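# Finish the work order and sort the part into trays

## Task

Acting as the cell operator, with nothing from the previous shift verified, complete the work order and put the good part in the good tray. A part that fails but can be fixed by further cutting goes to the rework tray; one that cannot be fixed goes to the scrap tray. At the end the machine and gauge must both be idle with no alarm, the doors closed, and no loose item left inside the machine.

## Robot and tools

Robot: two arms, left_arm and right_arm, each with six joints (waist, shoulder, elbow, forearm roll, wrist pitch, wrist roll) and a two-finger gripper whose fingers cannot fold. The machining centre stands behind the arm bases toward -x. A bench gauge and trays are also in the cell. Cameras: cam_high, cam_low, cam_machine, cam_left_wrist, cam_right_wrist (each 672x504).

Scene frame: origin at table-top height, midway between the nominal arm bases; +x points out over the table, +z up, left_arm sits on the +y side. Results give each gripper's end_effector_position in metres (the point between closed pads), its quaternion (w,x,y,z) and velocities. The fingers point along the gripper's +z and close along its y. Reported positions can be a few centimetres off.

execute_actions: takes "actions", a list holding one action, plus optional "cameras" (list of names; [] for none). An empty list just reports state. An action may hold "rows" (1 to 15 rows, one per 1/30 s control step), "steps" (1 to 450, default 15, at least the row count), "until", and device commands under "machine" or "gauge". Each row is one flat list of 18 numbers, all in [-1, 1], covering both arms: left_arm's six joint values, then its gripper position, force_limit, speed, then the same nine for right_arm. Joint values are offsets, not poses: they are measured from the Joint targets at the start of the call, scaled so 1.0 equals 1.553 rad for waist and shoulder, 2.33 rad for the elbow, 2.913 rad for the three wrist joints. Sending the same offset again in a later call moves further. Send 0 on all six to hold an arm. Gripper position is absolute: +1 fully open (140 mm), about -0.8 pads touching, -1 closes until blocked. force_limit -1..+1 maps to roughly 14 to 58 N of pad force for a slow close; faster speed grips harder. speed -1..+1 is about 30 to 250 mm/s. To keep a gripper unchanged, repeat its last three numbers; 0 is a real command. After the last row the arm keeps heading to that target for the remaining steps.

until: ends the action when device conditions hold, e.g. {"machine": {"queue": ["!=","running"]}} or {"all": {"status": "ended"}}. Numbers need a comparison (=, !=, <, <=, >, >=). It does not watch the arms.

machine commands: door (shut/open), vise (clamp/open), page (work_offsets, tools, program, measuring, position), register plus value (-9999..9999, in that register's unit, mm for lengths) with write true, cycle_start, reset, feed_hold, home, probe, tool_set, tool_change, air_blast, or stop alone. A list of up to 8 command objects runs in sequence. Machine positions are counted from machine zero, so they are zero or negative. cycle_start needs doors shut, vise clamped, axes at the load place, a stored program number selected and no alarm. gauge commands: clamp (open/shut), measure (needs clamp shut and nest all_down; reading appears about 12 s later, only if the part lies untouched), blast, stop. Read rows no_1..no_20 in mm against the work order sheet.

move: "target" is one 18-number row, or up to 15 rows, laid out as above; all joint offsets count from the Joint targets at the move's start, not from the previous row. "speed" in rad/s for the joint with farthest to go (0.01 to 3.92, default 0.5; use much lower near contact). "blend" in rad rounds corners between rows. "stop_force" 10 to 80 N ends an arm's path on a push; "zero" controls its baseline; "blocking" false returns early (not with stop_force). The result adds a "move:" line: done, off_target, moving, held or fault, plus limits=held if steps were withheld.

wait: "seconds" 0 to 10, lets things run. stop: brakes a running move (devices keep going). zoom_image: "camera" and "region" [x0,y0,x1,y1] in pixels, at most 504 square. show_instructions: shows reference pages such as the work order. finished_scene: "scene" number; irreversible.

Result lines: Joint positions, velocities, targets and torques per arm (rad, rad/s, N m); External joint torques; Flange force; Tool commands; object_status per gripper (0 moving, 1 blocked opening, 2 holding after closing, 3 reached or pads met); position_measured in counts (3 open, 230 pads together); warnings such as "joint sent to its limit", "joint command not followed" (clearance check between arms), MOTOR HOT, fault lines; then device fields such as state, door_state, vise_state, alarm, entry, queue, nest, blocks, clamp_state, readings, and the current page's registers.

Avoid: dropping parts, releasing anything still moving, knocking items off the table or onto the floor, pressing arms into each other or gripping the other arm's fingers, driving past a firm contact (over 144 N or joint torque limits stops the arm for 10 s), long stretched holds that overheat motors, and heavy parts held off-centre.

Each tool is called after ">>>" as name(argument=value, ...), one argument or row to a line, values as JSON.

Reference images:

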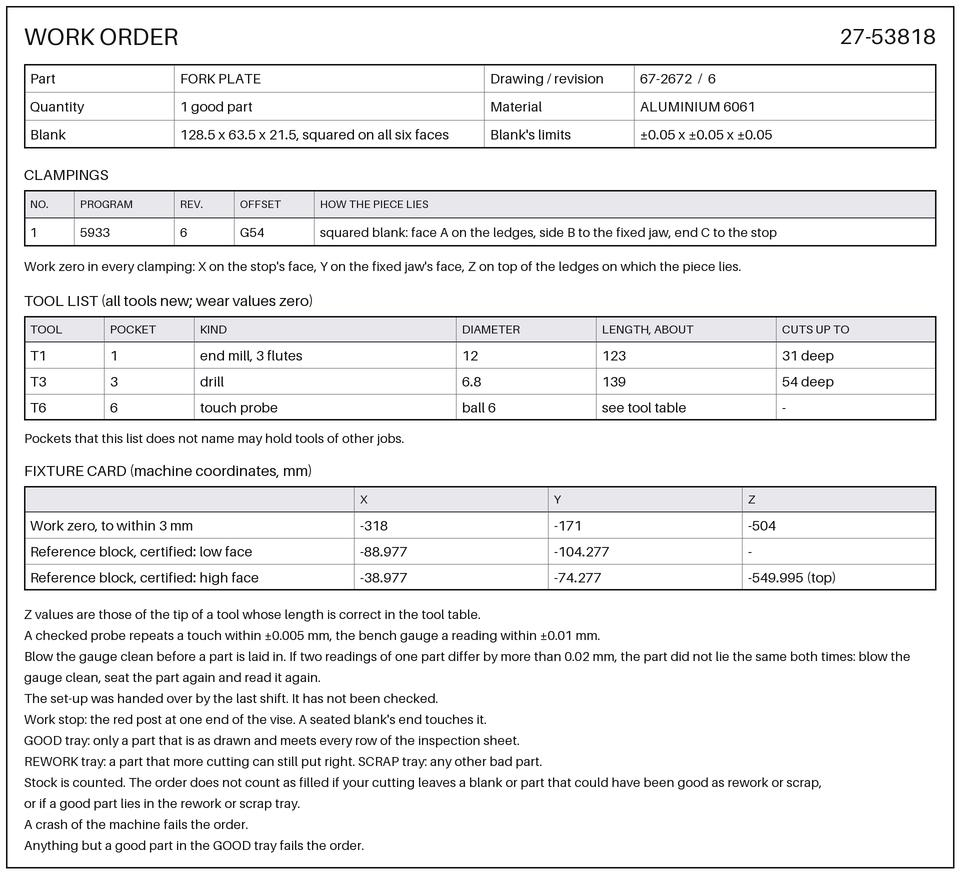

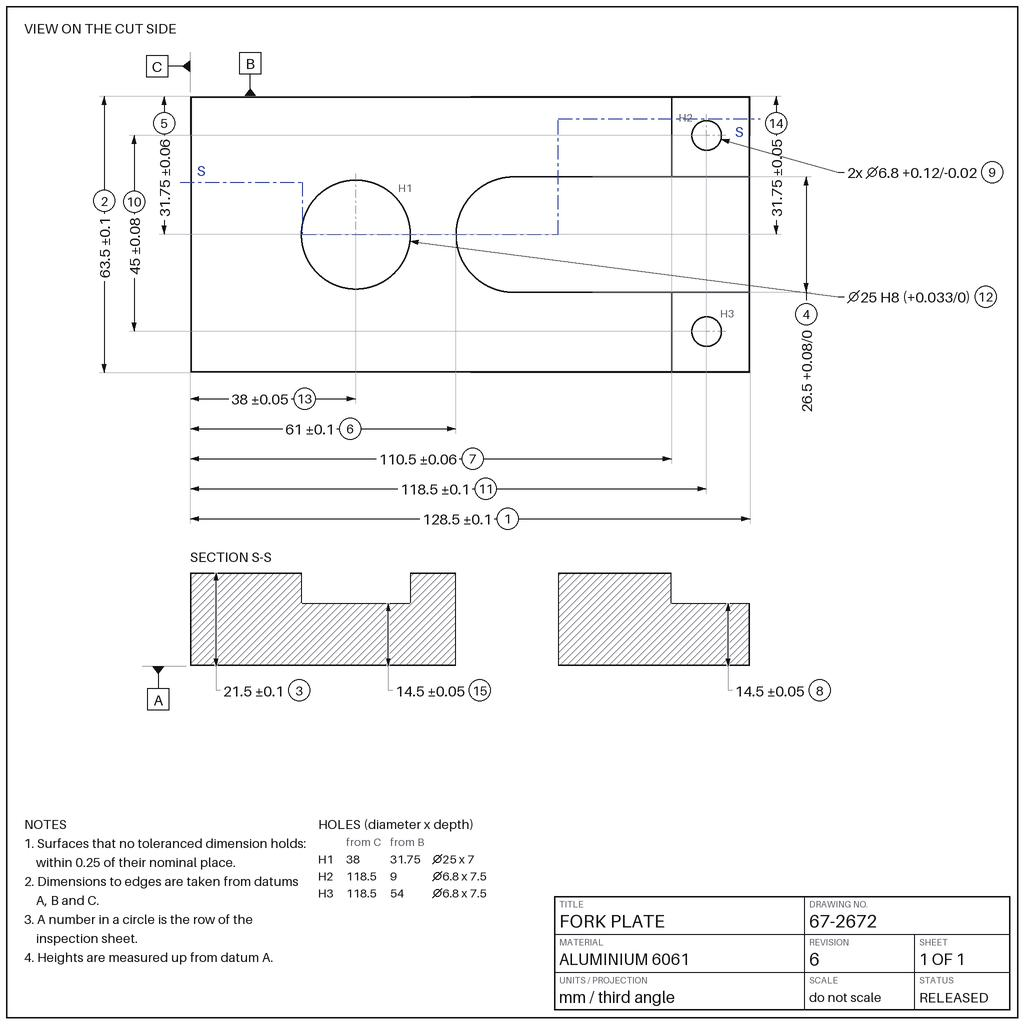

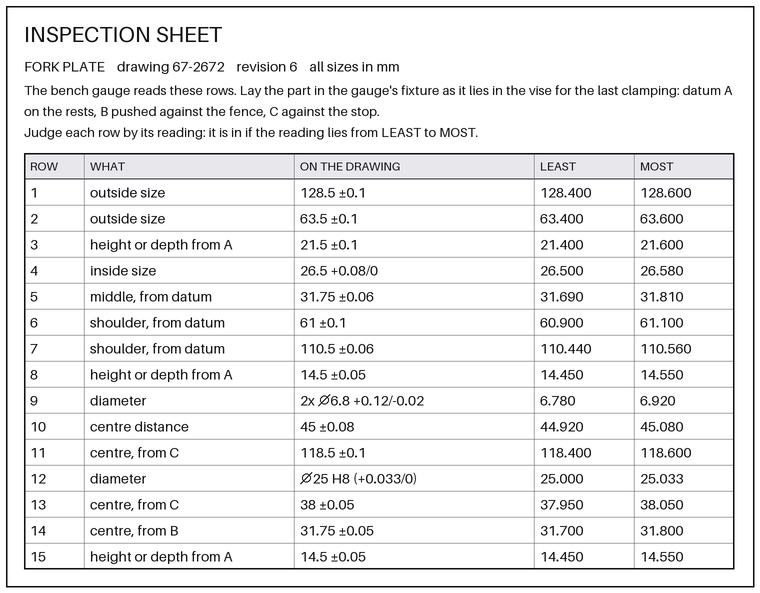

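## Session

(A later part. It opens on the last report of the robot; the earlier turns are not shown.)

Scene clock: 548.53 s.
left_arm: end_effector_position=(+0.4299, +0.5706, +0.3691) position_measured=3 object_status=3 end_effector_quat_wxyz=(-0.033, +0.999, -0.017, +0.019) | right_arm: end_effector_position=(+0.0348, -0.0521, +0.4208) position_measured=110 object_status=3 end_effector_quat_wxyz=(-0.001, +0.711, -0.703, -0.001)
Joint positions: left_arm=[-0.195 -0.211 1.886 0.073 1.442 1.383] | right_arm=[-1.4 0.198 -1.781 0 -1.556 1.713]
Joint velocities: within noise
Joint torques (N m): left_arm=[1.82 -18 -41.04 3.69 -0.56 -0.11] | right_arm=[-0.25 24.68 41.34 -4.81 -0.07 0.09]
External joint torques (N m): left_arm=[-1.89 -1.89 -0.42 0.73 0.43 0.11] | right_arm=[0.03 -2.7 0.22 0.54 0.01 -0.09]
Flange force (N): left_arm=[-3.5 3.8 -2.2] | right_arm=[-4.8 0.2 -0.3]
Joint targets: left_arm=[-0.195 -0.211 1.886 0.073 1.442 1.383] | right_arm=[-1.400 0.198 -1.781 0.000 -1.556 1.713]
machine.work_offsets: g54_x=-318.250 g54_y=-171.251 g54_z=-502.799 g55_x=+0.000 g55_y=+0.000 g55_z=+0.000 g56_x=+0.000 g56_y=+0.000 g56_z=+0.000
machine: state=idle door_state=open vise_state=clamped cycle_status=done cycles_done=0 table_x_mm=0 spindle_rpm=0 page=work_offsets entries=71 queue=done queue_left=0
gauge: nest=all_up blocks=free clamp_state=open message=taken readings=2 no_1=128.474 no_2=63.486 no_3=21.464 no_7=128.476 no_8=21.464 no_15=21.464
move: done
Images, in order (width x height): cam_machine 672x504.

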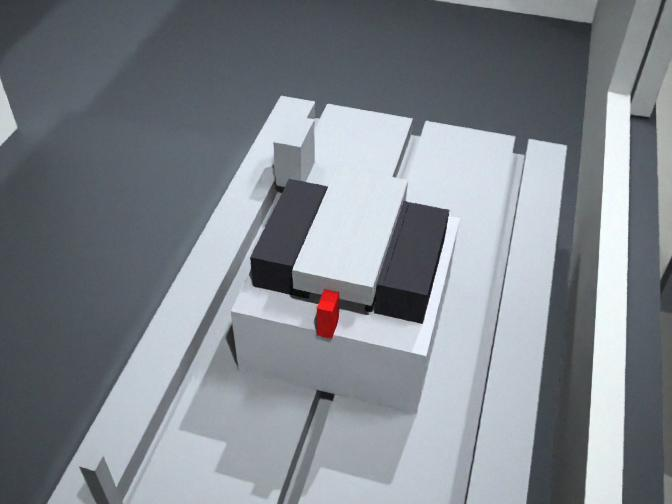

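>>> execute_actions(
  actions=[
    {"machine":[{"door":"shut","page":"measuring"},{"register":"probe_x","value":-177.8,"write":true},{"register":"probe_y","value":-203,"write":true},{"register":"probe_z","value":-488,"write":true},{"register":"probe_move_z","value":0,"write":true},{"register":"probe_move_x","value":-17,"write":true,"probe":true}],"steps":450,"until":{"machine":{"queue":["!=","running"]}}},
  ],
  cameras=[],
)

>>> execute_actions(
  actions=[
    {"machine":[{"register":"probe_x","value":-250,"write":true},{"register":"probe_y","value":-160,"write":true},{"register":"probe_move_x","value":0,"write":true},{"register":"probe_move_y","value":-17,"write":true,"probe":true}],"steps":450,"until":{"machine":{"queue":["!=","running"]}}},
  ],
  cameras=[],
)

>>> execute_actions(
  actions=[
    {"machine":[{"register":"probe_x","value":-302,"write":true},{"register":"probe_y","value":-185,"write":true},{"register":"probe_z","value":-476,"write":true},{"register":"probe_move_y","value":0,"write":true},{"register":"probe_move_z","value":-12,"write":true,"probe":true}],"steps":450,"until":{"machine":{"queue":["!=","running"]}}},
  ],
  cameras=[],
)

>>> execute_actions(
  actions=[
    {"machine":[{"register":"probe_x","value":-205,"write":true},{"register":"probe_y","value":-222,"write":true,"probe":true}],"steps":450,"until":{"machine":{"queue":["!=","running"]}}},
  ],
  cameras=[],
)

Scene clock: 566.57 s.
left_arm: end_effector_position=(+0.4299, +0.5706, +0.3691) position_measured=3 object_status=3 end_effector_quat_wxyz=(-0.033, +0.999, -0.017, +0.019) | right_arm: end_effector_position=(+0.0348, -0.0521, +0.4208) position_measured=110 object_status=3 end_effector_quat_wxyz=(-0.001, +0.711, -0.703, -0.001)
Joint positions: left_arm=[-0.195 -0.211 1.886 0.073 1.442 1.383] | right_arm=[-1.4 0.198 -1.781 0 -1.556 1.713]
Joint velocities: within noise
Joint torques (N m): left_arm=[1.6 -18.02 -40.9 3.67 -0.5 -0.11] | right_arm=[-2.62 24.02 41.39 -4.83 0.06 0]
External joint torques (N m): left_arm=[-1.69 -1.91 -0.57 0.76 0.38 0.11] | right_arm=[2.44 -2.38 0.09 0.57 -0.12 0]
Flange force (N): left_arm=[-3.2 3.4 -2.3] | right_arm=[-3.2 5.8 -0.3]
Joint targets: left_arm=[-0.195 -0.211 1.886 0.073 1.442 1.383] | right_arm=[-1.400 0.198 -1.781 0.000 -1.556 1.713]
Tool commands: left_gripper/position=+1.0 left_gripper/force_limit=+1.0 left_gripper/speed=+1.0 right_gripper/position=+0.15 right_gripper/force_limit=+0.0 right_gripper/speed=-1.0
machine.measuring: probe_x=-177.800 probe_y=-203.000 probe_z=-488.000 probe_move_x=-17.000 probe_move_y=+0.000 probe_move_z=+0.000 probe_radius=+2.990 probe_off_x=+0.000 probe_off_y=+0.000 setter_z=-520.000 probe_touched=+1 probe_found_x=-189.358 probe_found_y=-203.000 probe_found_z=-488.000 set_length=+139.442 set_diameter=+6.800
machine: state=idle door_state=shut vise_state=clamped cycle_status=done cycles_done=0 table_x_mm=0 spindle_rpm=0 page=measuring entries=77 queue=done queue_left=0
gauge: nest=all_up blocks=free clamp_state=open message=taken readings=2 no_1=128.474 no_2=63.486 no_3=21.464 no_7=128.476 no_8=21.464 no_15=21.464
No camera images: "cameras" was empty.

Scene clock: 574.30 s.
left_arm: end_effector_position=(+0.4299, +0.5706, +0.3691) position_measured=3 object_status=3 end_effector_quat_wxyz=(-0.033, +0.999, -0.017, +0.019) | right_arm: end_effector_position=(+0.0348, -0.0521, +0.4208) position_measured=110 object_status=3 end_effector_quat_wxyz=(-0.001, +0.711, -0.703, -0.001)
Joint positions: left_arm=[-0.195 -0.211 1.886 0.073 1.442 1.383] | right_arm=[-1.4 0.198 -1.781 0 -1.556 1.713]
Joint velocities: within noise
Joint torques (N m): left_arm=[1.33 -18.05 -40.96 3.71 -0.5 -0.06] | right_arm=[-1.93 24.2 41.74 -4.79 0.03 0.03]
External joint torques (N m): left_arm=[-1.42 -1.84 -0.48 0.71 0.39 0.06] | right_arm=[1.8 -2.43 -0.24 0.53 -0.08 -0.03]
Flange force (N): left_arm=[-3.1 2.9 -2.1] | right_arm=[-3.1 4.2 0.3]
Joint targets: left_arm=[-0.195 -0.211 1.886 0.073 1.442 1.383] | right_arm=[-1.400 0.198 -1.781 0.000 -1.556 1.713]
Tool commands: left_gripper/position=+1.0 left_gripper/force_limit=+1.0 left_gripper/speed=+1.0 right_gripper/position=+0.15 right_gripper/force_limit=+0.0 right_gripper/speed=-1.0
machine.measuring: probe_x=-250.000 probe_y=-160.000 probe_z=-488.000 probe_move_x=+0.000 probe_move_y=-17.000 probe_move_z=+0.000 probe_radius=+2.990 probe_off_x=+0.000 probe_off_y=+0.000 setter_z=-520.000 probe_touched=+1 probe_found_x=-250.000 probe_found_y=-171.235 probe_found_z=-488.000 set_length=+139.442 set_diameter=+6.800
machine: state=idle door_state=shut vise_state=clamped cycle_status=done cycles_done=0 table_x_mm=0 spindle_rpm=0 page=measuring entries=82 queue=done queue_left=0
gauge: nest=all_up blocks=free clamp_state=open message=taken readings=2 no_1=128.474 no_2=63.486 no_3=21.464 no_7=128.476 no_8=21.464 no_15=21.464
No camera images: "cameras" was empty.

Scene clock: 581.90 s.
left_arm: end_effector_position=(+0.4299, +0.5706, +0.3691) position_measured=3 object_status=3 end_effector_quat_wxyz=(-0.033, +0.999, -0.017, +0.019) | right_arm: end_effector_position=(+0.0348, -0.0521, +0.4208) position_measured=110 object_status=3 end_effector_quat_wxyz=(-0.001, +0.711, -0.703, -0.001)
Joint positions: left_arm=[-0.195 -0.211 1.886 0.073 1.442 1.383] | right_arm=[-1.4 0.198 -1.781 0 -1.556 1.713]
Joint velocities: within noise
Joint torques (N m): left_arm=[2 -18.18 -40.95 3.68 -0.5 -0.08] | right_arm=[-1.93 24.54 41.46 -4.74 0 0.08]
External joint torques (N m): left_arm=[-2.1 -1.65 -0.5 0.74 0.38 0.08] | right_arm=[1.78 -2.96 0.02 0.47 -0.05 -0.08]
Flange force (N): left_arm=[-3.1 4.4 -2.2] | right_arm=[-4.3 4.1 0.0]
Joint targets: left_arm=[-0.195 -0.211 1.886 0.073 1.442 1.383] | right_arm=[-1.400 0.198 -1.781 0.000 -1.556 1.713]
Tool commands: left_gripper/position=+1.0 left_gripper/force_limit=+1.0 left_gripper/speed=+1.0 right_gripper/position=+0.15 right_gripper/force_limit=+0.0 right_gripper/speed=-1.0
machine.measuring: probe_x=-302.000 probe_y=-185.000 probe_z=-476.000 probe_move_x=+0.000 probe_move_y=+0.000 probe_move_z=-12.000 probe_radius=+2.990 probe_off_x=+0.000 probe_off_y=+0.000 setter_z=-520.000 probe_touched=+1 probe_found_x=-302.000 probe_found_y=-185.000 probe_found_z=-481.330 set_length=+139.442 set_diameter=+6.800
machine: state=idle door_state=shut vise_state=clamped cycle_status=done cycles_done=0 table_x_mm=0 spindle_rpm=0 page=measuring entries=88 queue=done queue_left=0
gauge: nest=all_up blocks=free clamp_state=open message=taken readings=2 no_1=128.474 no_2=63.486 no_3=21.464 no_7=128.476 no_8=21.464 no_15=21.464
No camera images: "cameras" was empty.

Scene clock: 588.87 s.
left_arm: end_effector_position=(+0.4299, +0.5706, +0.3691) position_measured=3 object_status=3 end_effector_quat_wxyz=(-0.033, +0.999, -0.017, +0.019) | right_arm: end_effector_position=(+0.0348, -0.0521, +0.4208) position_measured=110 object_status=3 end_effector_quat_wxyz=(-0.001, +0.711, -0.703, -0.001)
Joint positions: left_arm=[-0.195 -0.211 1.886 0.073 1.442 1.383] | right_arm=[-1.4 0.198 -1.781 0 -1.556 1.713]
Joint velocities: within noise
Joint torques (N m): left_arm=[1.5 -17.82 -40.96 3.67 -0.6 -0.18] | right_arm=[-2.02 24.45 41.46 -4.84 0.05 -0.03]
External joint torques (N m): left_arm=[-1.6 -2.04 -0.49 0.75 0.48 0.18] | right_arm=[1.96 -2.62 0.07 0.59 -0.11 0.03]
Flange force (N): left_arm=[-3.5 3.0 -2.4] | right_arm=[-3.7 4.8 -0.2]
Joint targets: left_arm=[-0.195 -0.211 1.886 0.073 1.442 1.383] | right_arm=[-1.400 0.198 -1.781 0.000 -1.556 1.713]
Tool commands: left_gripper/position=+1.0 left_gripper/force_limit=+1.0 left_gripper/speed=+1.0 right_gripper/position=+0.15 right_gripper/force_limit=+0.0 right_gripper/speed=-1.0
machine.measuring: probe_x=-205.000 probe_y=-222.000 probe_z=-476.000 probe_move_x=+0.000 probe_move_y=+0.000 probe_move_z=-12.000 probe_radius=+2.990 probe_off_x=+0.000 probe_off_y=+0.000 setter_z=-520.000 probe_touched=+1 probe_found_x=-205.000 probe_found_y=-222.000 probe_found_z=-481.317 set_length=+139.442 set_diameter=+6.800
machine: state=idle door_state=shut vise_state=clamped cycle_status=done cycles_done=0 table_x_mm=0 spindle_rpm=0 page=measuring entries=91 queue=done queue_left=0
gauge: nest=all_up blocks=free clamp_state=open message=taken readings=2 no_1=128.474 no_2=63.486 no_3=21.464 no_7=128.476 no_8=21.464 no_15=21.464
No camera images: "cameras" was empty.

>>> execute_actions(
  actions=[
    {"machine":[{"register":"probe_x","value":-195,"write":true},{"register":"probe_y","value":-160,"write":true},{"register":"probe_z","value":-488,"write":true},{"register":"probe_move_z","value":0,"write":true},{"register":"probe_move_y","value":-17,"write":true,"probe":true}],"steps":450,"until":{"machine":{"queue":["!=","running"]}}},
  ],
  cameras=[],
)

Scene clock: 601.93 s.
left_arm: end_effector_position=(+0.4299, +0.5706, +0.3691) position_measured=3 object_status=3 end_effector_quat_wxyz=(-0.033, +0.999, -0.017, +0.019) | right_arm: end_effector_position=(+0.0348, -0.0521, +0.4208) position_measured=110 object_status=3 end_effector_quat_wxyz=(-0.001, +0.711, -0.703, -0.001)
Joint positions: left_arm=[-0.195 -0.211 1.886 0.073 1.442 1.383] | right_arm=[-1.4 0.198 -1.781 0 -1.556 1.713]
Joint velocities: within noise
Joint torques (N m): left_arm=[1.68 -18.14 -40.91 3.71 -0.49 -0.03] | right_arm=[-1.91 24.04 41.56 -4.82 -0.03 0.01]
External joint torques (N m): left_arm=[-1.78 -1.72 -0.53 0.71 0.37 0.03] | right_arm=[1.84 -2.32 -0.06 0.57 -0.02 -0.01]
Flange force (N): left_arm=[-3.0 3.8 -2.2] | right_arm=[-3.1 4.4 0.1]
Joint targets: left_arm=[-0.195 -0.211 1.886 0.073 1.442 1.383] | right_arm=[-1.400 0.198 -1.781 0.000 -1.556 1.713]
Tool commands: left_gripper/position=+1.0 left_gripper/force_limit=+1.0 left_gripper/speed=+1.0 right_gripper/position=+0.15 right_gripper/force_limit=+0.0 right_gripper/speed=-1.0
machine.measuring: probe_x=-195.000 probe_y=-160.000 probe_z=-488.000 probe_move_x=+0.000 probe_move_y=-17.000 probe_move_z=+0.000 probe_radius=+2.990 probe_off_x=+0.000 probe_off_y=+0.000 setter_z=-520.000 probe_touched=+1 probe_found_x=-195.000 probe_found_y=-171.238 probe_found_z=-488.000 set_length=+139.442 set_diameter=+6.800
machine: state=idle door_state=shut vise_state=clamped cycle_status=done cycles_done=0 table_x_mm=0 spindle_rpm=0 page=measuring entries=97 queue=done queue_left=0
gauge: nest=all_up blocks=free clamp_state=open message=taken readings=2 no_1=128.474 no_2=63.486 no_3=21.464 no_7=128.476 no_8=21.464 no_15=21.464
No camera images: "cameras" was empty.

>>> execute_actions(
  actions=[
    {"machine":[{"register":"g54_x","value":-317.832,"write":true,"page":"program"},{"register":"g54_y","value":-171.237,"write":true},{"register":"g54_z","value":-502.796,"write":true},{"page":"work_offsets"}],"steps":60,"until":{"machine":{"queue":["!=","running"]}}},
  ],
  cameras=[],
)

>>> execute_actions(
  actions=[
    {"machine":{"page":"program","cycle_start":true},"steps":450,"until":{"machine":{"cycles_done":[">",0]}}},
  ],
  cameras=[],
)

Scene clock: 605.50 s.
left_arm: end_effector_position=(+0.4299, +0.5706, +0.3691) position_measured=3 object_status=3 end_effector_quat_wxyz=(-0.033, +0.999, -0.017, +0.019) | right_arm: end_effector_position=(+0.0348, -0.0521, +0.4208) position_measured=110 object_status=3 end_effector_quat_wxyz=(-0.001, +0.711, -0.703, -0.001)
Joint positions: left_arm=[-0.195 -0.211 1.886 0.073 1.442 1.383] | right_arm=[-1.4 0.198 -1.781 0 -1.556 1.713]
Joint velocities: within noise
Joint torques (N m): left_arm=[1.57 -18.55 -40.94 3.66 -0.55 -0.11] | right_arm=[-1.92 24.18 41.25 -4.82 0.01 0.03]
External joint torques (N m): left_arm=[-1.64 -1.34 -0.52 0.76 0.43 0.1] | right_arm=[1.81 -2.24 0.31 0.55 -0.07 -0.03]
Flange force (N): left_arm=[-2.3 3.4 -2.2] | right_arm=[-3.5 4.3 -0.6]
Joint targets: left_arm=[-0.195 -0.211 1.886 0.073 1.442 1.383] | right_arm=[-1.400 0.198 -1.781 0.000 -1.556 1.713]
Tool commands: left_gripper/position=+1.0 left_gripper/force_limit=+1.0 left_gripper/speed=+1.0 right_gripper/position=+0.15 right_gripper/force_limit=+0.0 right_gripper/speed=-1.0
machine.work_offsets: g54_x=-317.832 g54_y=-171.237 g54_z=-502.796 g55_x=+0.000 g55_y=+0.000 g55_z=+0.000 g56_x=+0.000 g56_y=+0.000 g56_z=+0.000
machine: state=idle door_state=shut vise_state=clamped cycle_status=done cycles_done=0 table_x_mm=0 spindle_rpm=0 page=work_offsets entries=100 queue=done queue_left=0
gauge: nest=all_up blocks=free clamp_state=open message=taken readings=2 no_1=128.474 no_2=63.486 no_3=21.464 no_7=128.476 no_8=21.464 no_15=21.464
No camera images: "cameras" was empty.

Scene clock: 620.70 s.
left_arm: end_effector_position=(+0.4299, +0.5706, +0.3691) position_measured=3 object_status=3 end_effector_quat_wxyz=(-0.033, +0.999, -0.017, +0.019) | right_arm: end_effector_position=(+0.0348, -0.0521, +0.4208) position_measured=110 object_status=3 end_effector_quat_wxyz=(-0.001, +0.711, -0.703, -0.001)
Joint positions: left_arm=[-0.195 -0.211 1.886 0.073 1.442 1.383] | right_arm=[-1.4 0.198 -1.781 0 -1.556 1.713]
Joint velocities: within noise
Joint torques (N m): left_arm=[1.68 -18.04 -40.96 3.7 -0.47 -0.11] | right_arm=[-1.79 24.52 41.69 -4.75 0.07 0.01]
External joint torques (N m): left_arm=[-1.79 -1.84 -0.5 0.72 0.34 0.1] | right_arm=[1.74 -2.79 -0.19 0.5 -0.13 -0.01]
Flange force (N): left_arm=[-3.2 3.6 -2.2] | right_arm=[-3.7 4.2 0.2]
Joint targets: left_arm=[-0.195 -0.211 1.886 0.073 1.442 1.383] | right_arm=[-1.400 0.198 -1.781 0.000 -1.556 1.713]
Tool commands: left_gripper/position=+1.0 left_gripper/force_limit=+1.0 left_gripper/speed=+1.0 right_gripper/position=+0.15 right_gripper/force_limit=+0.0 right_gripper/speed=-1.0
machine.program: program=+5933 tool_call=+6 tool_in_spindle=+1 program_revision=+6 program_offset=+54 load_peak=+7 stored1_number=+2309 stored1_revision=+4 stored2_number=+3810 stored2_revision=+2 stored3_number=+5933 stored3_revision=+6 stored4_number=+0 stored4_revision=+0 cycles=+1
machine: state=running door_state=shut vise_state=clamped cycle_status=moving cycles_done=0 table_x_mm=37 spindle_rpm=7958 page=program entries=101 queue=running queue_left=0
gauge: nest=all_up blocks=free clamp_state=open message=taken readings=2 no_1=128.474 no_2=63.486 no_3=21.464 no_7=128.476 no_8=21.464 no_15=21.464
No camera images: "cameras" was empty.

>>> execute_actions(
  actions=[
    {"gauge":{"blast":true},"steps":450,"until":{"machine":{"cycles_done":[">",0]}}},
  ],
  cameras=[],
)

>>> execute_actions(
  actions=[
    {"steps":450,"until":{"machine":{"state":["!=","running"]}}},
  ],
  cameras=[],
)

>>> execute_actions(
  actions=[
    {"steps":450,"until":{"machine":{"state":["!=","running"]}}},
  ],
  cameras=[],
)

>>> execute_actions(
  actions=[
    {"steps":450,"until":{"machine":{"state":["!=","running"]}}},
  ],
  cameras=["cam_machine"],
)

Scene clock: 640.07 s.
left_arm: end_effector_position=(+0.4299, +0.5706, +0.3691) position_measured=3 object_status=3 end_effector_quat_wxyz=(-0.033, +0.999, -0.017, +0.019) | right_arm: end_effector_position=(+0.0348, -0.0521, +0.4208) position_measured=110 object_status=3 end_effector_quat_wxyz=(-0.001, +0.711, -0.703, -0.001)
Joint positions: left_arm=[-0.195 -0.211 1.886 0.073 1.442 1.383] | right_arm=[-1.4 0.198 -1.781 0 -1.556 1.713]
Joint velocities: within noise
Joint torques (N m): left_arm=[1.77 -17.89 -41.11 3.67 -0.55 -0.06] | right_arm=[-2.32 24.41 41.34 -4.7 0.09 0.01]
External joint torques (N m): left_arm=[-1.84 -2.03 -0.34 0.75 0.43 0.06] | right_arm=[2.24 -2.7 0.21 0.43 -0.14 -0.01]
Flange force (N): left_arm=[-3.8 3.8 -2.1] | right_arm=[-4.0 5.3 -0.6]
Joint targets: left_arm=[-0.195 -0.211 1.886 0.073 1.442 1.383] | right_arm=[-1.400 0.198 -1.781 0.000 -1.556 1.713]
Tool commands: left_gripper/position=+1.0 left_gripper/force_limit=+1.0 left_gripper/speed=+1.0 right_gripper/position=+0.15 right_gripper/force_limit=+0.0 right_gripper/speed=-1.0
machine.program: program=+5933 tool_call=+6 tool_in_spindle=+1 program_revision=+6 program_offset=+54 load_peak=+9 stored1_number=+2309 stored1_revision=+4 stored2_number=+3810 stored2_revision=+2 stored3_number=+5933 stored3_revision=+6 stored4_number=+0 stored4_revision=+0 cycles=+1
machine: state=running door_state=shut vise_state=clamped cycle_status=moving cycles_done=0 table_x_mm=68 spindle_rpm=7958 page=program entries=101 queue=running queue_left=0
gauge: nest=all_up blocks=free clamp_state=open message=taken readings=2 no_1=128.474 no_2=63.486 no_3=21.464 no_7=128.476 no_8=21.464 no_15=21.464
No camera images: "cameras" was empty.

Scene clock: 655.27 s.
left_arm: end_effector_position=(+0.4299, +0.5706, +0.3691) position_measured=3 object_status=3 end_effector_quat_wxyz=(-0.033, +0.999, -0.017, +0.019) | right_arm: end_effector_position=(+0.0348, -0.0521, +0.4208) position_measured=110 object_status=3 end_effector_quat_wxyz=(-0.001, +0.711, -0.703, -0.001)
Joint positions: left_arm=[-0.195 -0.211 1.886 0.073 1.442 1.383] | right_arm=[-1.4 0.198 -1.781 0 -1.556 1.713]
Joint velocities: within noise
Joint torques (N m): left_arm=[1.58 -18.33 -40.93 3.71 -0.54 -0.02] | right_arm=[-1.58 24.13 41.78 -4.78 0.04 0.03]
External joint torques (N m): left_arm=[-1.66 -1.58 -0.54 0.71 0.42 0.02] | right_arm=[1.57 -2.54 -0.28 0.52 -0.09 -0.04]
Flange force (N): left_arm=[-2.8 3.6 -2.3] | right_arm=[-3.3 3.7 0.4]
Joint targets: left_arm=[-0.195 -0.211 1.886 0.073 1.442 1.383] | right_arm=[-1.400 0.198 -1.781 0.000 -1.556 1.713]
Tool commands: left_gripper/position=+1.0 left_gripper/force_limit=+1.0 left_gripper/speed=+1.0 right_gripper/position=+0.15 right_gripper/force_limit=+0.0 right_gripper/speed=-1.0
machine.program: program=+5933 tool_call=+6 tool_in_spindle=+1 program_revision=+6 program_offset=+54 load_peak=+9 stored1_number=+2309 stored1_revision=+4 stored2_number=+3810 stored2_revision=+2 stored3_number=+5933 stored3_revision=+6 stored4_number=+0 stored4_revision=+0 cycles=+1
machine: state=running door_state=shut vise_state=clamped cycle_status=moving cycles_done=0 table_x_mm=80 spindle_rpm=7958 page=program entries=101 queue=running queue_left=0
gauge: nest=all_up blocks=free clamp_state=open message=taken readings=2 no_1=128.474 no_2=63.486 no_3=21.464 no_7=128.476 no_8=21.464 no_15=21.464
No camera images: "cameras" was empty.

Scene clock: 670.47 s.
left_arm: end_effector_position=(+0.4299, +0.5706, +0.3691) position_measured=3 object_status=3 end_effector_quat_wxyz=(-0.033, +0.999, -0.017, +0.019) | right_arm: end_effector_position=(+0.0348, -0.0521, +0.4208) position_measured=110 object_status=3 end_effector_quat_wxyz=(-0.001, +0.711, -0.703, -0.001)
Joint positions: left_arm=[-0.195 -0.211 1.886 0.073 1.442 1.383] | right_arm=[-1.4 0.198 -1.781 0 -1.556 1.713]
Joint velocities: within noise
Joint torques (N m): left_arm=[1.69 -18.28 -40.95 3.71 -0.53 -0.08] | right_arm=[-2.22 24.04 41.41 -4.76 0.07 -0.03]
External joint torques (N m): left_arm=[-1.78 -1.58 -0.5 0.72 0.41 0.08] | right_arm=[2.14 -2.38 0.07 0.5 -0.13 0.03]
Flange force (N): left_arm=[-2.8 3.7 -2.2] | right_arm=[-3.3 5.2 -0.3]
Joint targets: left_arm=[-0.195 -0.211 1.886 0.073 1.442 1.383] | right_arm=[-1.400 0.198 -1.781 0.000 -1.556 1.713]
Tool commands: left_gripper/position=+1.0 left_gripper/force_limit=+1.0 left_gripper/speed=+1.0 right_gripper/position=+0.15 right_gripper/force_limit=+0.0 right_gripper/speed=-1.0
machine.program: program=+5933 tool_call=+6 tool_in_spindle=+1 program_revision=+6 program_offset=+54 load_peak=+10 stored1_number=+2309 stored1_revision=+4 stored2_number=+3810 stored2_revision=+2 stored3_number=+5933 stored3_revision=+6 stored4_number=+0 stored4_revision=+0 cycles=+1
machine: state=running door_state=shut vise_state=clamped cycle_status=moving cycles_done=0 table_x_mm=36 spindle_rpm=7958 page=program entries=101 queue=running queue_left=0
gauge: nest=all_up blocks=free clamp_state=open message=taken readings=2 no_1=128.474 no_2=63.486 no_3=21.464 no_7=128.476 no_8=21.464 no_15=21.464
No camera images: "cameras" was empty.

Scene clock: 685.67 s.
left_arm: end_effector_position=(+0.4299, +0.5706, +0.3691) position_measured=3 object_status=3 end_effector_quat_wxyz=(-0.033, +0.999, -0.017, +0.019) | right_arm: end_effector_position=(+0.0348, -0.0521, +0.4208) position_measured=110 object_status=3 end_effector_quat_wxyz=(-0.001, +0.711, -0.703, -0.001)
Joint positions: left_arm=[-0.195 -0.211 1.886 0.073 1.442 1.383] | right_arm=[-1.4 0.198 -1.781 0 -1.556 1.713]
Joint velocities: within noise
Joint torques (N m): left_arm=[1.65 -18.04 -40.95 3.65 -0.54 -0.09] | right_arm=[-2.08 24.33 41.7 -4.72 0.03 0.04]
External joint torques (N m): left_arm=[-1.75 -1.84 -0.5 0.77 0.41 0.09] | right_arm=[1.99 -2.77 -0.23 0.47 -0.08 -0.04]
Flange force (N): left_arm=[-3.3 3.5 -2.3] | right_arm=[-3.6 4.7 0.3]
Joint targets: left_arm=[-0.195 -0.211 1.886 0.073 1.442 1.383] | right_arm=[-1.400 0.198 -1.781 0.000 -1.556 1.713]
Tool commands: left_gripper/position=+1.0 left_gripper/force_limit=+1.0 left_gripper/speed=+1.0 right_gripper/position=+0.15 right_gripper/force_limit=+0.0 right_gripper/speed=-1.0
machine.program: program=+5933 tool_call=+6 tool_in_spindle=+1 program_revision=+6 program_offset=+54 load_peak=+10 stored1_number=+2309 stored1_revision=+4 stored2_number=+3810 stored2_revision=+2 stored3_number=+5933 stored3_revision=+6 stored4_number=+0 stored4_revision=+0 cycles=+1
machine: state=running door_state=shut vise_state=clamped cycle_status=moving cycles_done=0 table_x_mm=21 spindle_rpm=7958 page=program entries=101 queue=running queue_left=0
gauge: nest=all_up blocks=free clamp_state=open message=taken readings=2 no_1=128.474 no_2=63.486 no_3=21.464 no_7=128.476 no_8=21.464 no_15=21.464
Images, in order (width x height): cam_machine 672x504.

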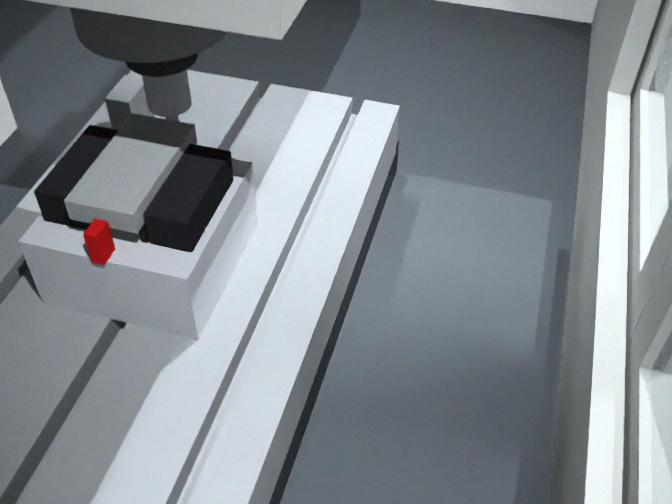

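>>> execute_actions(
  actions=[
    {"steps":450,"until":{"machine":{"state":["!=","running"]}}},
  ],
  cameras=[],
)

>>> execute_actions(
  actions=[
    {"steps":450,"until":{"machine":{"state":["!=","running"]}}},
  ],
  cameras=[],
)

>>> execute_actions(
  actions=[
    {"steps":450,"until":{"machine":{"state":["!=","running"]}}},
  ],
  cameras=["cam_machine"],
)

Scene clock: 703.30 s.
left_arm: end_effector_position=(+0.4299, +0.5706, +0.3691) position_measured=3 object_status=3 end_effector_quat_wxyz=(-0.033, +0.999, -0.017, +0.019) | right_arm: end_effector_position=(+0.0348, -0.0521, +0.4208) position_measured=110 object_status=3 end_effector_quat_wxyz=(-0.001, +0.711, -0.703, -0.001)
Joint positions: left_arm=[-0.195 -0.211 1.886 0.073 1.442 1.383] | right_arm=[-1.4 0.198 -1.781 0 -1.556 1.713]
Joint velocities: within noise
Joint torques (N m): left_arm=[1.75 -17.93 -40.99 3.64 -0.54 -0.08] | right_arm=[-1.95 24.76 41.69 -4.75 -0.03 -0.08]
External joint torques (N m): left_arm=[-1.84 -1.98 -0.47 0.78 0.42 0.07] | right_arm=[1.92 -3.01 -0.18 0.5 -0.03 0.08]
Flange force (N): left_arm=[-3.6 3.8 -2.3] | right_arm=[-4.1 4.8 0.3]
Joint targets: left_arm=[-0.195 -0.211 1.886 0.073 1.442 1.383] | right_arm=[-1.400 0.198 -1.781 0.000 -1.556 1.713]
Tool commands: left_gripper/position=+1.0 left_gripper/force_limit=+1.0 left_gripper/speed=+1.0 right_gripper/position=+0.15 right_gripper/force_limit=+0.0 right_gripper/speed=-1.0
machine.program: program=+5933 tool_call=+6 tool_in_spindle=+3 program_revision=+6 program_offset=+54 load_peak=+10 stored1_number=+2309 stored1_revision=+4 stored2_number=+3810 stored2_revision=+2 stored3_number=+5933 stored3_revision=+6 stored4_number=+0 stored4_revision=+0 cycles=+1
machine: state=running door_state=shut vise_state=clamped cycle_status=moving cycles_done=0 table_x_mm=35 spindle_rpm=4915 page=program entries=101 queue=running queue_left=0
gauge: nest=all_up blocks=free clamp_state=open message=taken readings=2 no_1=128.474 no_2=63.486 no_3=21.464 no_7=128.476 no_8=21.464 no_15=21.464
No camera images: "cameras" was empty.

Scene clock: 706.23 s.
left_arm: end_effector_position=(+0.4299, +0.5706, +0.3691) position_measured=3 object_status=3 end_effector_quat_wxyz=(-0.033, +0.999, -0.017, +0.019) | right_arm: end_effector_position=(+0.0348, -0.0521, +0.4208) position_measured=110 object_status=3 end_effector_quat_wxyz=(-0.001, +0.711, -0.703, -0.001)
Joint positions: left_arm=[-0.195 -0.211 1.886 0.073 1.442 1.383] | right_arm=[-1.4 0.198 -1.781 0 -1.556 1.713]
Joint velocities: within noise
Joint torques (N m): left_arm=[1.58 -17.9 -40.94 3.68 -0.51 -0.1] | right_arm=[-2.28 24.71 41.67 -4.82 0.01 0.05]
External joint torques (N m): left_arm=[-1.66 -2.03 -0.54 0.75 0.39 0.1] | right_arm=[1.99 -2.83 -0.14 0.53 -0.07 -0.04]
Flange force (N): left_arm=[-3.5 3.3 -2.3] | right_arm=[-3.8 4.7 0.2]
Joint targets: left_arm=[-0.195 -0.211 1.886 0.073 1.442 1.383] | right_arm=[-1.400 0.198 -1.781 0.000 -1.556 1.713]
Tool commands: left_gripper/position=+1.0 left_gripper/force_limit=+1.0 left_gripper/speed=+1.0 right_gripper/position=+0.15 right_gripper/force_limit=+0.0 right_gripper/speed=-1.0
machine.program: program=+5933 tool_call=+6 tool_in_spindle=+3 program_revision=+6 program_offset=+54 load_peak=+10 stored1_number=+2309 stored1_revision=+4 stored2_number=+3810 stored2_revision=+2 stored3_number=+5933 stored3_revision=+6 stored4_number=+0 stored4_revision=+0 cycles=+2
machine: state=done door_state=shut vise_state=clamped cycle_status=done cycles_done=1 table_x_mm=0 spindle_rpm=0 page=program entries=101 queue=done queue_left=0
gauge: nest=all_up blocks=free clamp_state=open message=taken readings=2 no_1=128.474 no_2=63.486 no_3=21.464 no_7=128.476 no_8=21.464 no_15=21.464
No camera images: "cameras" was empty.

Scene clock: 706.47 s.
left_arm: end_effector_position=(+0.4299, +0.5706, +0.3691) position_measured=3 object_status=3 end_effector_quat_wxyz=(-0.033, +0.999, -0.017, +0.019) | right_arm: end_effector_position=(+0.0348, -0.0521, +0.4208) position_measured=110 object_status=3 end_effector_quat_wxyz=(-0.001, +0.711, -0.703, -0.001)
Joint positions: left_arm=[-0.195 -0.211 1.886 0.073 1.442 1.383] | right_arm=[-1.4 0.198 -1.781 0 -1.556 1.713]
Joint velocities: within noise
Joint torques (N m): left_arm=[1.86 -18.16 -40.97 3.68 -0.56 -0.04] | right_arm=[-1.61 24.58 41.35 -4.8 0.02 0.03]
External joint torques (N m): left_arm=[-1.93 -1.74 -0.52 0.75 0.44 0.03] | right_arm=[1.54 -2.97 0.13 0.55 -0.08 -0.03]
Flange force (N): left_arm=[-3.2 4.1 -2.4] | right_arm=[-4.5 3.7 -0.3]
Joint targets: left_arm=[-0.195 -0.211 1.886 0.073 1.442 1.383] | right_arm=[-1.400 0.198 -1.781 0.000 -1.556 1.713]
Tool commands: left_gripper/position=+1.0 left_gripper/force_limit=+1.0 left_gripper/speed=+1.0 right_gripper/position=+0.15 right_gripper/force_limit=+0.0 right_gripper/speed=-1.0
machine.program: program=+5933 tool_call=+6 tool_in_spindle=+3 program_revision=+6 program_offset=+54 load_peak=+10 stored1_number=+2309 stored1_revision=+4 stored2_number=+3810 stored2_revision=+2 stored3_number=+5933 stored3_revision=+6 stored4_number=+0 stored4_revision=+0 cycles=+2
machine: state=done door_state=shut vise_state=clamped cycle_status=done cycles_done=1 table_x_mm=0 spindle_rpm=0 page=program entries=101 queue=done queue_left=0
gauge: nest=all_up blocks=free clamp_state=open message=taken readings=2 no_1=128.474 no_2=63.486 no_3=21.464 no_7=128.476 no_8=21.464 no_15=21.464
Images, in order (width x height): cam_machine 672x504.

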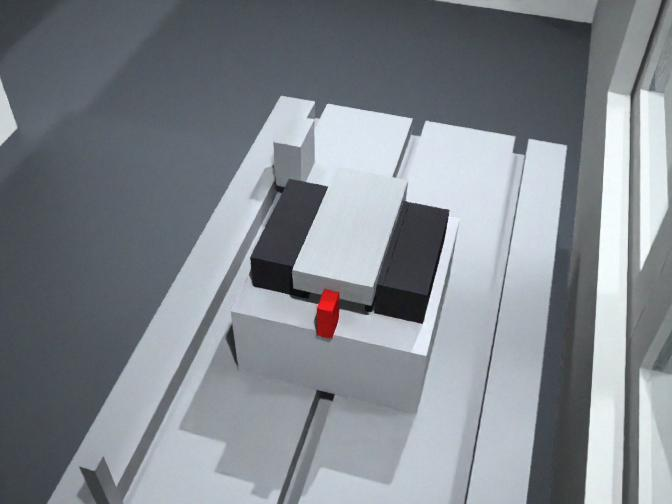

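>>> execute_actions(
  actions=[
    {"machine":{"door":"open"},"steps":120,"until":{"machine":{"door_state":"open"}}},
  ],
  cameras=[],
)

>>> move(
  target=[
    [0,0,0,0,0,0,1,1,1,0.6195,-0.2846,0.1399,0,0.0388,0.3299,0.15,0,-1],
    [0,0,0,0,0,0,1,1,1,0.66079,-0.51614,0.31854,0,0.0195,0.35194,0.15,0,-1],
  ],
  speed=[0.6,0.3],
  blend=[0.06,0],
  cameras=["cam_right_wrist"],
)

Scene clock: 715.73 s.
left_arm: end_effector_position=(+0.4299, +0.5706, +0.3691) position_measured=3 object_status=3 end_effector_quat_wxyz=(-0.033, +0.999, -0.017, +0.019) | right_arm: end_effector_position=(+0.0348, -0.0521, +0.4208) position_measured=110 object_status=3 end_effector_quat_wxyz=(-0.001, +0.711, -0.703, -0.001)
Joint positions: left_arm=[-0.195 -0.211 1.886 0.073 1.442 1.383] | right_arm=[-1.4 0.198 -1.781 0 -1.556 1.713]
Joint velocities: within noise
Joint torques (N m): left_arm=[1.36 -18.39 -40.89 3.71 -0.55 -0.07] | right_arm=[-1.68 24.2 41.61 -4.8 -0.06 -0.04]
External joint torques (N m): left_arm=[-1.44 -1.52 -0.57 0.72 0.43 0.07] | right_arm=[1.52 -2.83 -0.21 0.54 0.01 0.04]
Flange force (N): left_arm=[-2.5 2.9 -2.3] | right_arm=[-3.9 3.8 0.5]
Joint targets: left_arm=[-0.195 -0.211 1.886 0.073 1.442 1.383] | right_arm=[-1.400 0.198 -1.781 0.000 -1.556 1.713]
Tool commands: left_gripper/position=+1.0 left_gripper/force_limit=+1.0 left_gripper/speed=+1.0 right_gripper/position=+0.15 right_gripper/force_limit=+0.0 right_gripper/speed=-1.0
machine.program: program=+5933 tool_call=+6 tool_in_spindle=+3 program_revision=+6 program_offset=+54 load_peak=+10 stored1_number=+2309 stored1_revision=+4 stored2_number=+3810 stored2_revision=+2 stored3_number=+5933 stored3_revision=+6 stored4_number=+0 stored4_revision=+0 cycles=+2
machine: state=done door_state=open vise_state=clamped cycle_status=done cycles_done=1 table_x_mm=0 spindle_rpm=0 page=program entries=101 queue=running queue_left=0
gauge: nest=all_up blocks=free clamp_state=open message=taken readings=2 no_1=128.474 no_2=63.486 no_3=21.464 no_7=128.476 no_8=21.464 no_15=21.464
No camera images: "cameras" was empty.

Scene clock: 719.20 s.
left_arm: end_effector_position=(+0.4299, +0.5706, +0.3691) position_measured=3 object_status=3 end_effector_quat_wxyz=(-0.033, +0.999, -0.017, +0.019) | right_arm: end_effector_position=(-0.7603, -0.1113, +0.2899) position_measured=110 object_status=3 end_effector_quat_wxyz=(+0.000, +0.711, -0.703, +0.000)
Joint positions: left_arm=[-0.195 -0.211 1.886 0.073 1.442 1.383] | right_arm=[-0.374 -0.604 -1.039 0 -1.499 2.738]
Joint velocities: within noise
Joint torques (N m): left_arm=[1.73 -17.92 -40.93 3.67 -0.47 -0.06] | right_arm=[-3.24 103.12 42 -4.77 0.04 -0.02]
External joint torques (N m): left_arm=[-1.8 -1.97 -0.53 0.75 0.35 0.05] | right_arm=[3.39 -3 -0.49 0.56 -0.08 0.02]
Flange force (N): left_arm=[-3.4 3.7 -2.2] | right_arm=[1.7 5.2 1.1]
Joint targets: left_arm=[-0.195 -0.211 1.886 0.073 1.442 1.383] | right_arm=[-0.374 -0.604 -1.039 0.000 -1.499 2.738]
machine.program: program=+5933 tool_call=+6 tool_in_spindle=+3 program_revision=+6 program_offset=+54 load_peak=+10 stored1_number=+2309 stored1_revision=+4 stored2_number=+3810 stored2_revision=+2 stored3_number=+5933 stored3_revision=+6 stored4_number=+0 stored4_revision=+0 cycles=+2
machine: state=done door_state=open vise_state=clamped cycle_status=done cycles_done=1 table_x_mm=0 spindle_rpm=0 page=program entries=101 queue=done queue_left=0
gauge: nest=all_up blocks=free clamp_state=open message=taken readings=2 no_1=128.474 no_2=63.486 no_3=21.464 no_7=128.476 no_8=21.464 no_15=21.464
move: done
Images, in order (width x height): cam_right_wrist 672x504.

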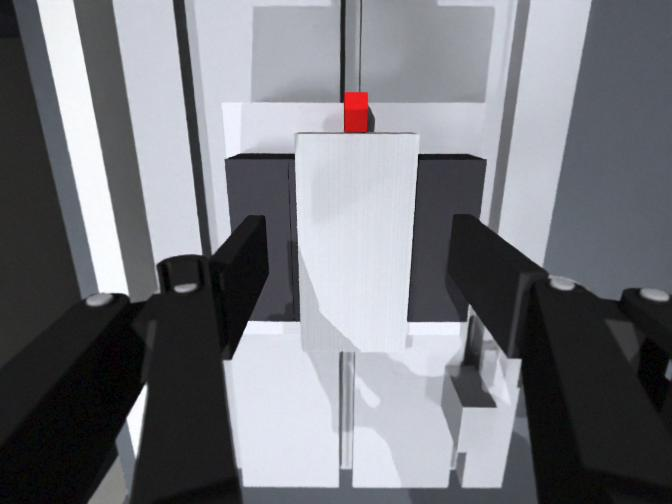

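>>> move(
  target=[0,0,0,0,0,0,1,1,1,0,-0.00663,-0.03105,0,0.02837,0,0.15,0,-1],
  speed=0.06,
  stop_force=15,
  cameras=[],
)

>>> execute_actions(
  actions=[
    {"rows":[[0,0,0,0,0,0,1,1,1,0,0,0,0,0,0,-1,0,-1]],"steps":40},
  ],
  cameras=["cam_right_wrist"],
)

Scene clock: 724.50 s.
left_arm: end_effector_position=(+0.4299, +0.5706, +0.3691) position_measured=3 object_status=3 end_effector_quat_wxyz=(-0.033, +0.999, -0.017, +0.019) | right_arm: end_effector_position=(-0.7603, -0.1113, +0.2403) position_measured=110 object_status=3 end_effector_quat_wxyz=(+0.000, +0.711, -0.703, +0.000)
Joint positions: left_arm=[-0.195 -0.211 1.886 0.073 1.442 1.383] | right_arm=[-0.374 -0.614 -1.111 0 -1.416 2.738]
Joint velocities: within noise
Joint torques (N m): left_arm=[1.77 -17.86 -40.89 3.66 -0.49 -0.1] | right_arm=[-1.57 103.88 41.18 -4.65 0.01 0.02]
External joint torques (N m): left_arm=[-1.84 -2.03 -0.57 0.76 0.37 0.1] | right_arm=[1.65 -3.84 -0.22 0.49 -0.03 -0.02]
Flange force (N): left_arm=[-3.5 3.7 -2.4] | right_arm=[-1.0 6.3 1.3]
Joint targets: left_arm=[-0.195 -0.211 1.886 0.073 1.442 1.383] | right_arm=[-0.374 -0.614 -1.111 0.000 -1.416 2.738]
machine.program: program=+5933 tool_call=+6 tool_in_spindle=+3 program_revision=+6 program_offset=+54 load_peak=+10 stored1_number=+2309 stored1_revision=+4 stored2_number=+3810 stored2_revision=+2 stored3_number=+5933 stored3_revision=+6 stored4_number=+0 stored4_revision=+0 cycles=+2
machine: state=done door_state=open vise_state=clamped cycle_status=done cycles_done=1 table_x_mm=0 spindle_rpm=0 page=program entries=101 queue=done queue_left=0
gauge: nest=all_up blocks=free clamp_state=open message=taken readings=2 no_1=128.474 no_2=63.486 no_3=21.464 no_7=128.476 no_8=21.464 no_15=21.464
move: done
No camera images: "cameras" was empty.

Scene clock: 726.03 s.
left_arm: end_effector_position=(+0.4299, +0.5706, +0.3691) position_measured=3 object_status=3 end_effector_quat_wxyz=(-0.033, +0.999, -0.017, +0.019) | right_arm: end_effector_position=(-0.7603, -0.1113, +0.2404) position_measured=136 object_status=2 end_effector_quat_wxyz=(+0.000, +0.711, -0.703, +0.000)
Joint positions: left_arm=[-0.195 -0.211 1.886 0.073 1.442 1.383] | right_arm=[-0.374 -0.614 -1.111 0 -1.416 2.738]
Joint velocities: within noise
Joint torques (N m): left_arm=[1.48 -18.05 -41.01 3.65 -0.53 -0.08] | right_arm=[-5.83 88.45 25.67 -6.54 -4.61 -0.59]
External joint torques (N m): left_arm=[-1.56 -1.85 -0.44 0.77 0.41 0.08] | right_arm=[6.59 11.26 15.15 2.41 4.58 0.59]
Flange force (N): left_arm=[-3.3 3.1 -2.2] | right_arm=[-0.9 20.4 -16.2]
Joint targets: left_arm=[-0.195 -0.211 1.886 0.073 1.442 1.383] | right_arm=[-0.374 -0.614 -1.111 0.000 -1.416 2.738]
machine.program: program=+5933 tool_call=+6 tool_in_spindle=+3 program_revision=+6 program_offset=+54 load_peak=+10 stored1_number=+2309 stored1_revision=+4 stored2_number=+3810 stored2_revision=+2 stored3_number=+5933 stored3_revision=+6 stored4_number=+0 stored4_revision=+0 cycles=+2
machine: state=done door_state=open vise_state=clamped cycle_status=done cycles_done=1 table_x_mm=0 spindle_rpm=0 page=program entries=101 queue=done queue_left=0
gauge: nest=all_up blocks=free clamp_state=open message=taken readings=2 no_1=128.474 no_2=63.486 no_3=21.464 no_7=128.476 no_8=21.464 no_15=21.464
Images, in order (width x height): cam_right_wrist 672x504.

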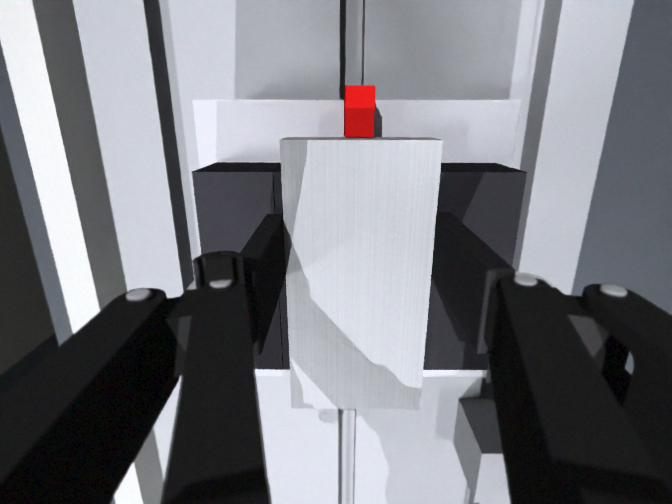

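>>> execute_actions(
  actions=[
    {"machine":{"vise":"open"},"steps":60,"until":{"machine":{"vise_state":"open"}}},
  ],
  cameras=[],
)

>>> move(
  target=[
    [0,0,0,0,0,0,1,1,1,0,0.00663,0.03105,0,-0.02837,0,-1,0,-1],
    [0,0,0,0,0,0,1,1,1,-0.0412,0.2382,-0.1476,0,-0.0091,-0.0220,-1,0,-1],
    [0,0,0,0,0,0,1,1,1,-0.6607,0.5228,-0.2875,0,-0.0479,-0.3519,-1,0,-1],
  ],
  speed=[0.05,0.3,0.6],
  blend=[0,0.06,0],
  cameras=["cam_right_wrist","cam_machine"],
)

Scene clock: 730.57 s.
left_arm: end_effector_position=(+0.4299, +0.5706, +0.3691) position_measured=3 object_status=3 end_effector_quat_wxyz=(-0.033, +0.999, -0.017, +0.019) | right_arm: end_effector_position=(-0.7603, -0.1113, +0.2403) position_measured=136 object_status=2 end_effector_quat_wxyz=(+0.000, +0.711, -0.703, +0.000)
Joint positions: left_arm=[-0.195 -0.211 1.886 0.073 1.442 1.383] | right_arm=[-0.374 -0.614 -1.111 0 -1.416 2.738]
Joint velocities: within noise
Joint torques (N m): left_arm=[1.68 -17.85 -40.87 3.64 -0.49 -0.04] | right_arm=[-4.19 86.57 25.13 -6.15 -4.62 -0.52]
External joint torques (N m): left_arm=[-1.77 -2.06 -0.62 0.79 0.36 0.04] | right_arm=[4.37 13.67 15.87 1.99 4.6 0.52]
Flange force (N): left_arm=[-3.5 3.7 -2.4] | right_arm=[-2.3 17.4 -17.8]
Joint targets: left_arm=[-0.195 -0.211 1.886 0.073 1.442 1.383] | right_arm=[-0.374 -0.614 -1.111 0.000 -1.416 2.738]
Tool commands: left_gripper/position=+1.0 left_gripper/force_limit=+1.0 left_gripper/speed=+1.0 right_gripper/position=-1.0 right_gripper/force_limit=+0.0 right_gripper/speed=-1.0
machine.program: program=+5933 tool_call=+6 tool_in_spindle=+3 program_revision=+6 program_offset=+54 load_peak=+10 stored1_number=+2309 stored1_revision=+4 stored2_number=+3810 stored2_revision=+2 stored3_number=+5933 stored3_revision=+6 stored4_number=+0 stored4_revision=+0 cycles=+2
machine: state=idle door_state=open vise_state=open cycle_status=done cycles_done=1 table_x_mm=0 spindle_rpm=0 page=program entries=101 queue=running queue_left=0
gauge: nest=all_up blocks=free clamp_state=open message=taken readings=2 no_1=128.474 no_2=63.486 no_3=21.464 no_7=128.476 no_8=21.464 no_15=21.464
No camera images: "cameras" was empty.

Scene clock: 735.73 s.
left_arm: end_effector_position=(+0.4299, +0.5706, +0.3691) position_measured=3 object_status=3 end_effector_quat_wxyz=(-0.033, +0.999, -0.017, +0.019) | right_arm: end_effector_position=(+0.0347, -0.0521, +0.4208) position_measured=136 object_status=2 end_effector_quat_wxyz=(-0.001, +0.711, -0.703, -0.001)
Joint positions: left_arm=[-0.195 -0.211 1.886 0.073 1.442 1.383] | right_arm=[-1.4 0.198 -1.781 0 -1.556 1.713]
Joint velocities: within noise
Joint torques (N m): left_arm=[1.86 -18.1 -40.87 3.71 -0.57 -0.01] | right_arm=[-2.91 25.25 44.32 -4.74 0.1 -0.13]
External joint torques (N m): left_arm=[-1.96 -1.75 -0.58 0.71 0.45 0] | right_arm=[2.84 -3.49 -2.8 0.48 -0.16 0.13]
Flange force (N): left_arm=[-3.1 4.2 -2.5] | right_arm=[-1.1 6.8 4.8]
Joint targets: left_arm=[-0.195 -0.211 1.886 0.073 1.442 1.383] | right_arm=[-1.400 0.198 -1.781 0.000 -1.556 1.713]
machine.program: program=+5933 tool_call=+6 tool_in_spindle=+3 program_revision=+6 program_offset=+54 load_peak=+10 stored1_number=+2309 stored1_revision=+4 stored2_number=+3810 stored2_revision=+2 stored3_number=+5933 stored3_revision=+6 stored4_number=+0 stored4_revision=+0 cycles=+2
machine: state=idle door_state=open vise_state=open cycle_status=done cycles_done=1 table_x_mm=0 spindle_rpm=0 page=program entries=101 queue=done queue_left=0
gauge: nest=all_up blocks=free clamp_state=open message=taken readings=2 no_1=128.474 no_2=63.486 no_3=21.464 no_7=128.476 no_8=21.464 no_15=21.464
move: done
Images, in order (width x height): cam_machine 672x504, cam_right_wrist 672x504.

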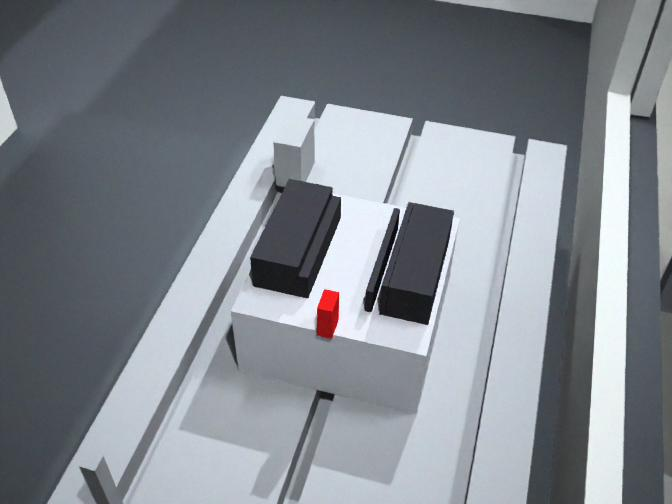

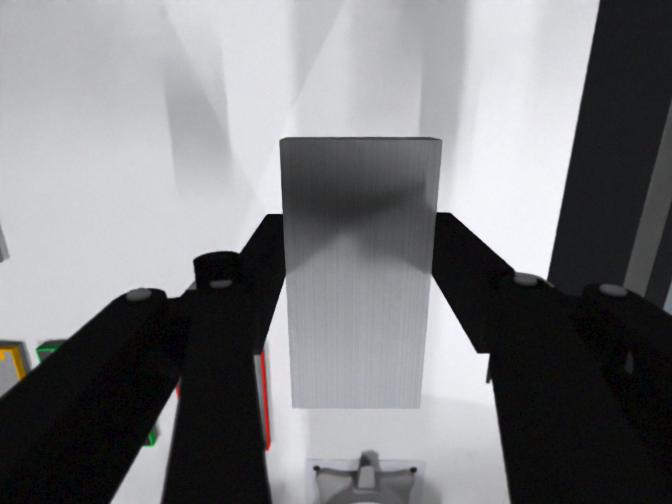

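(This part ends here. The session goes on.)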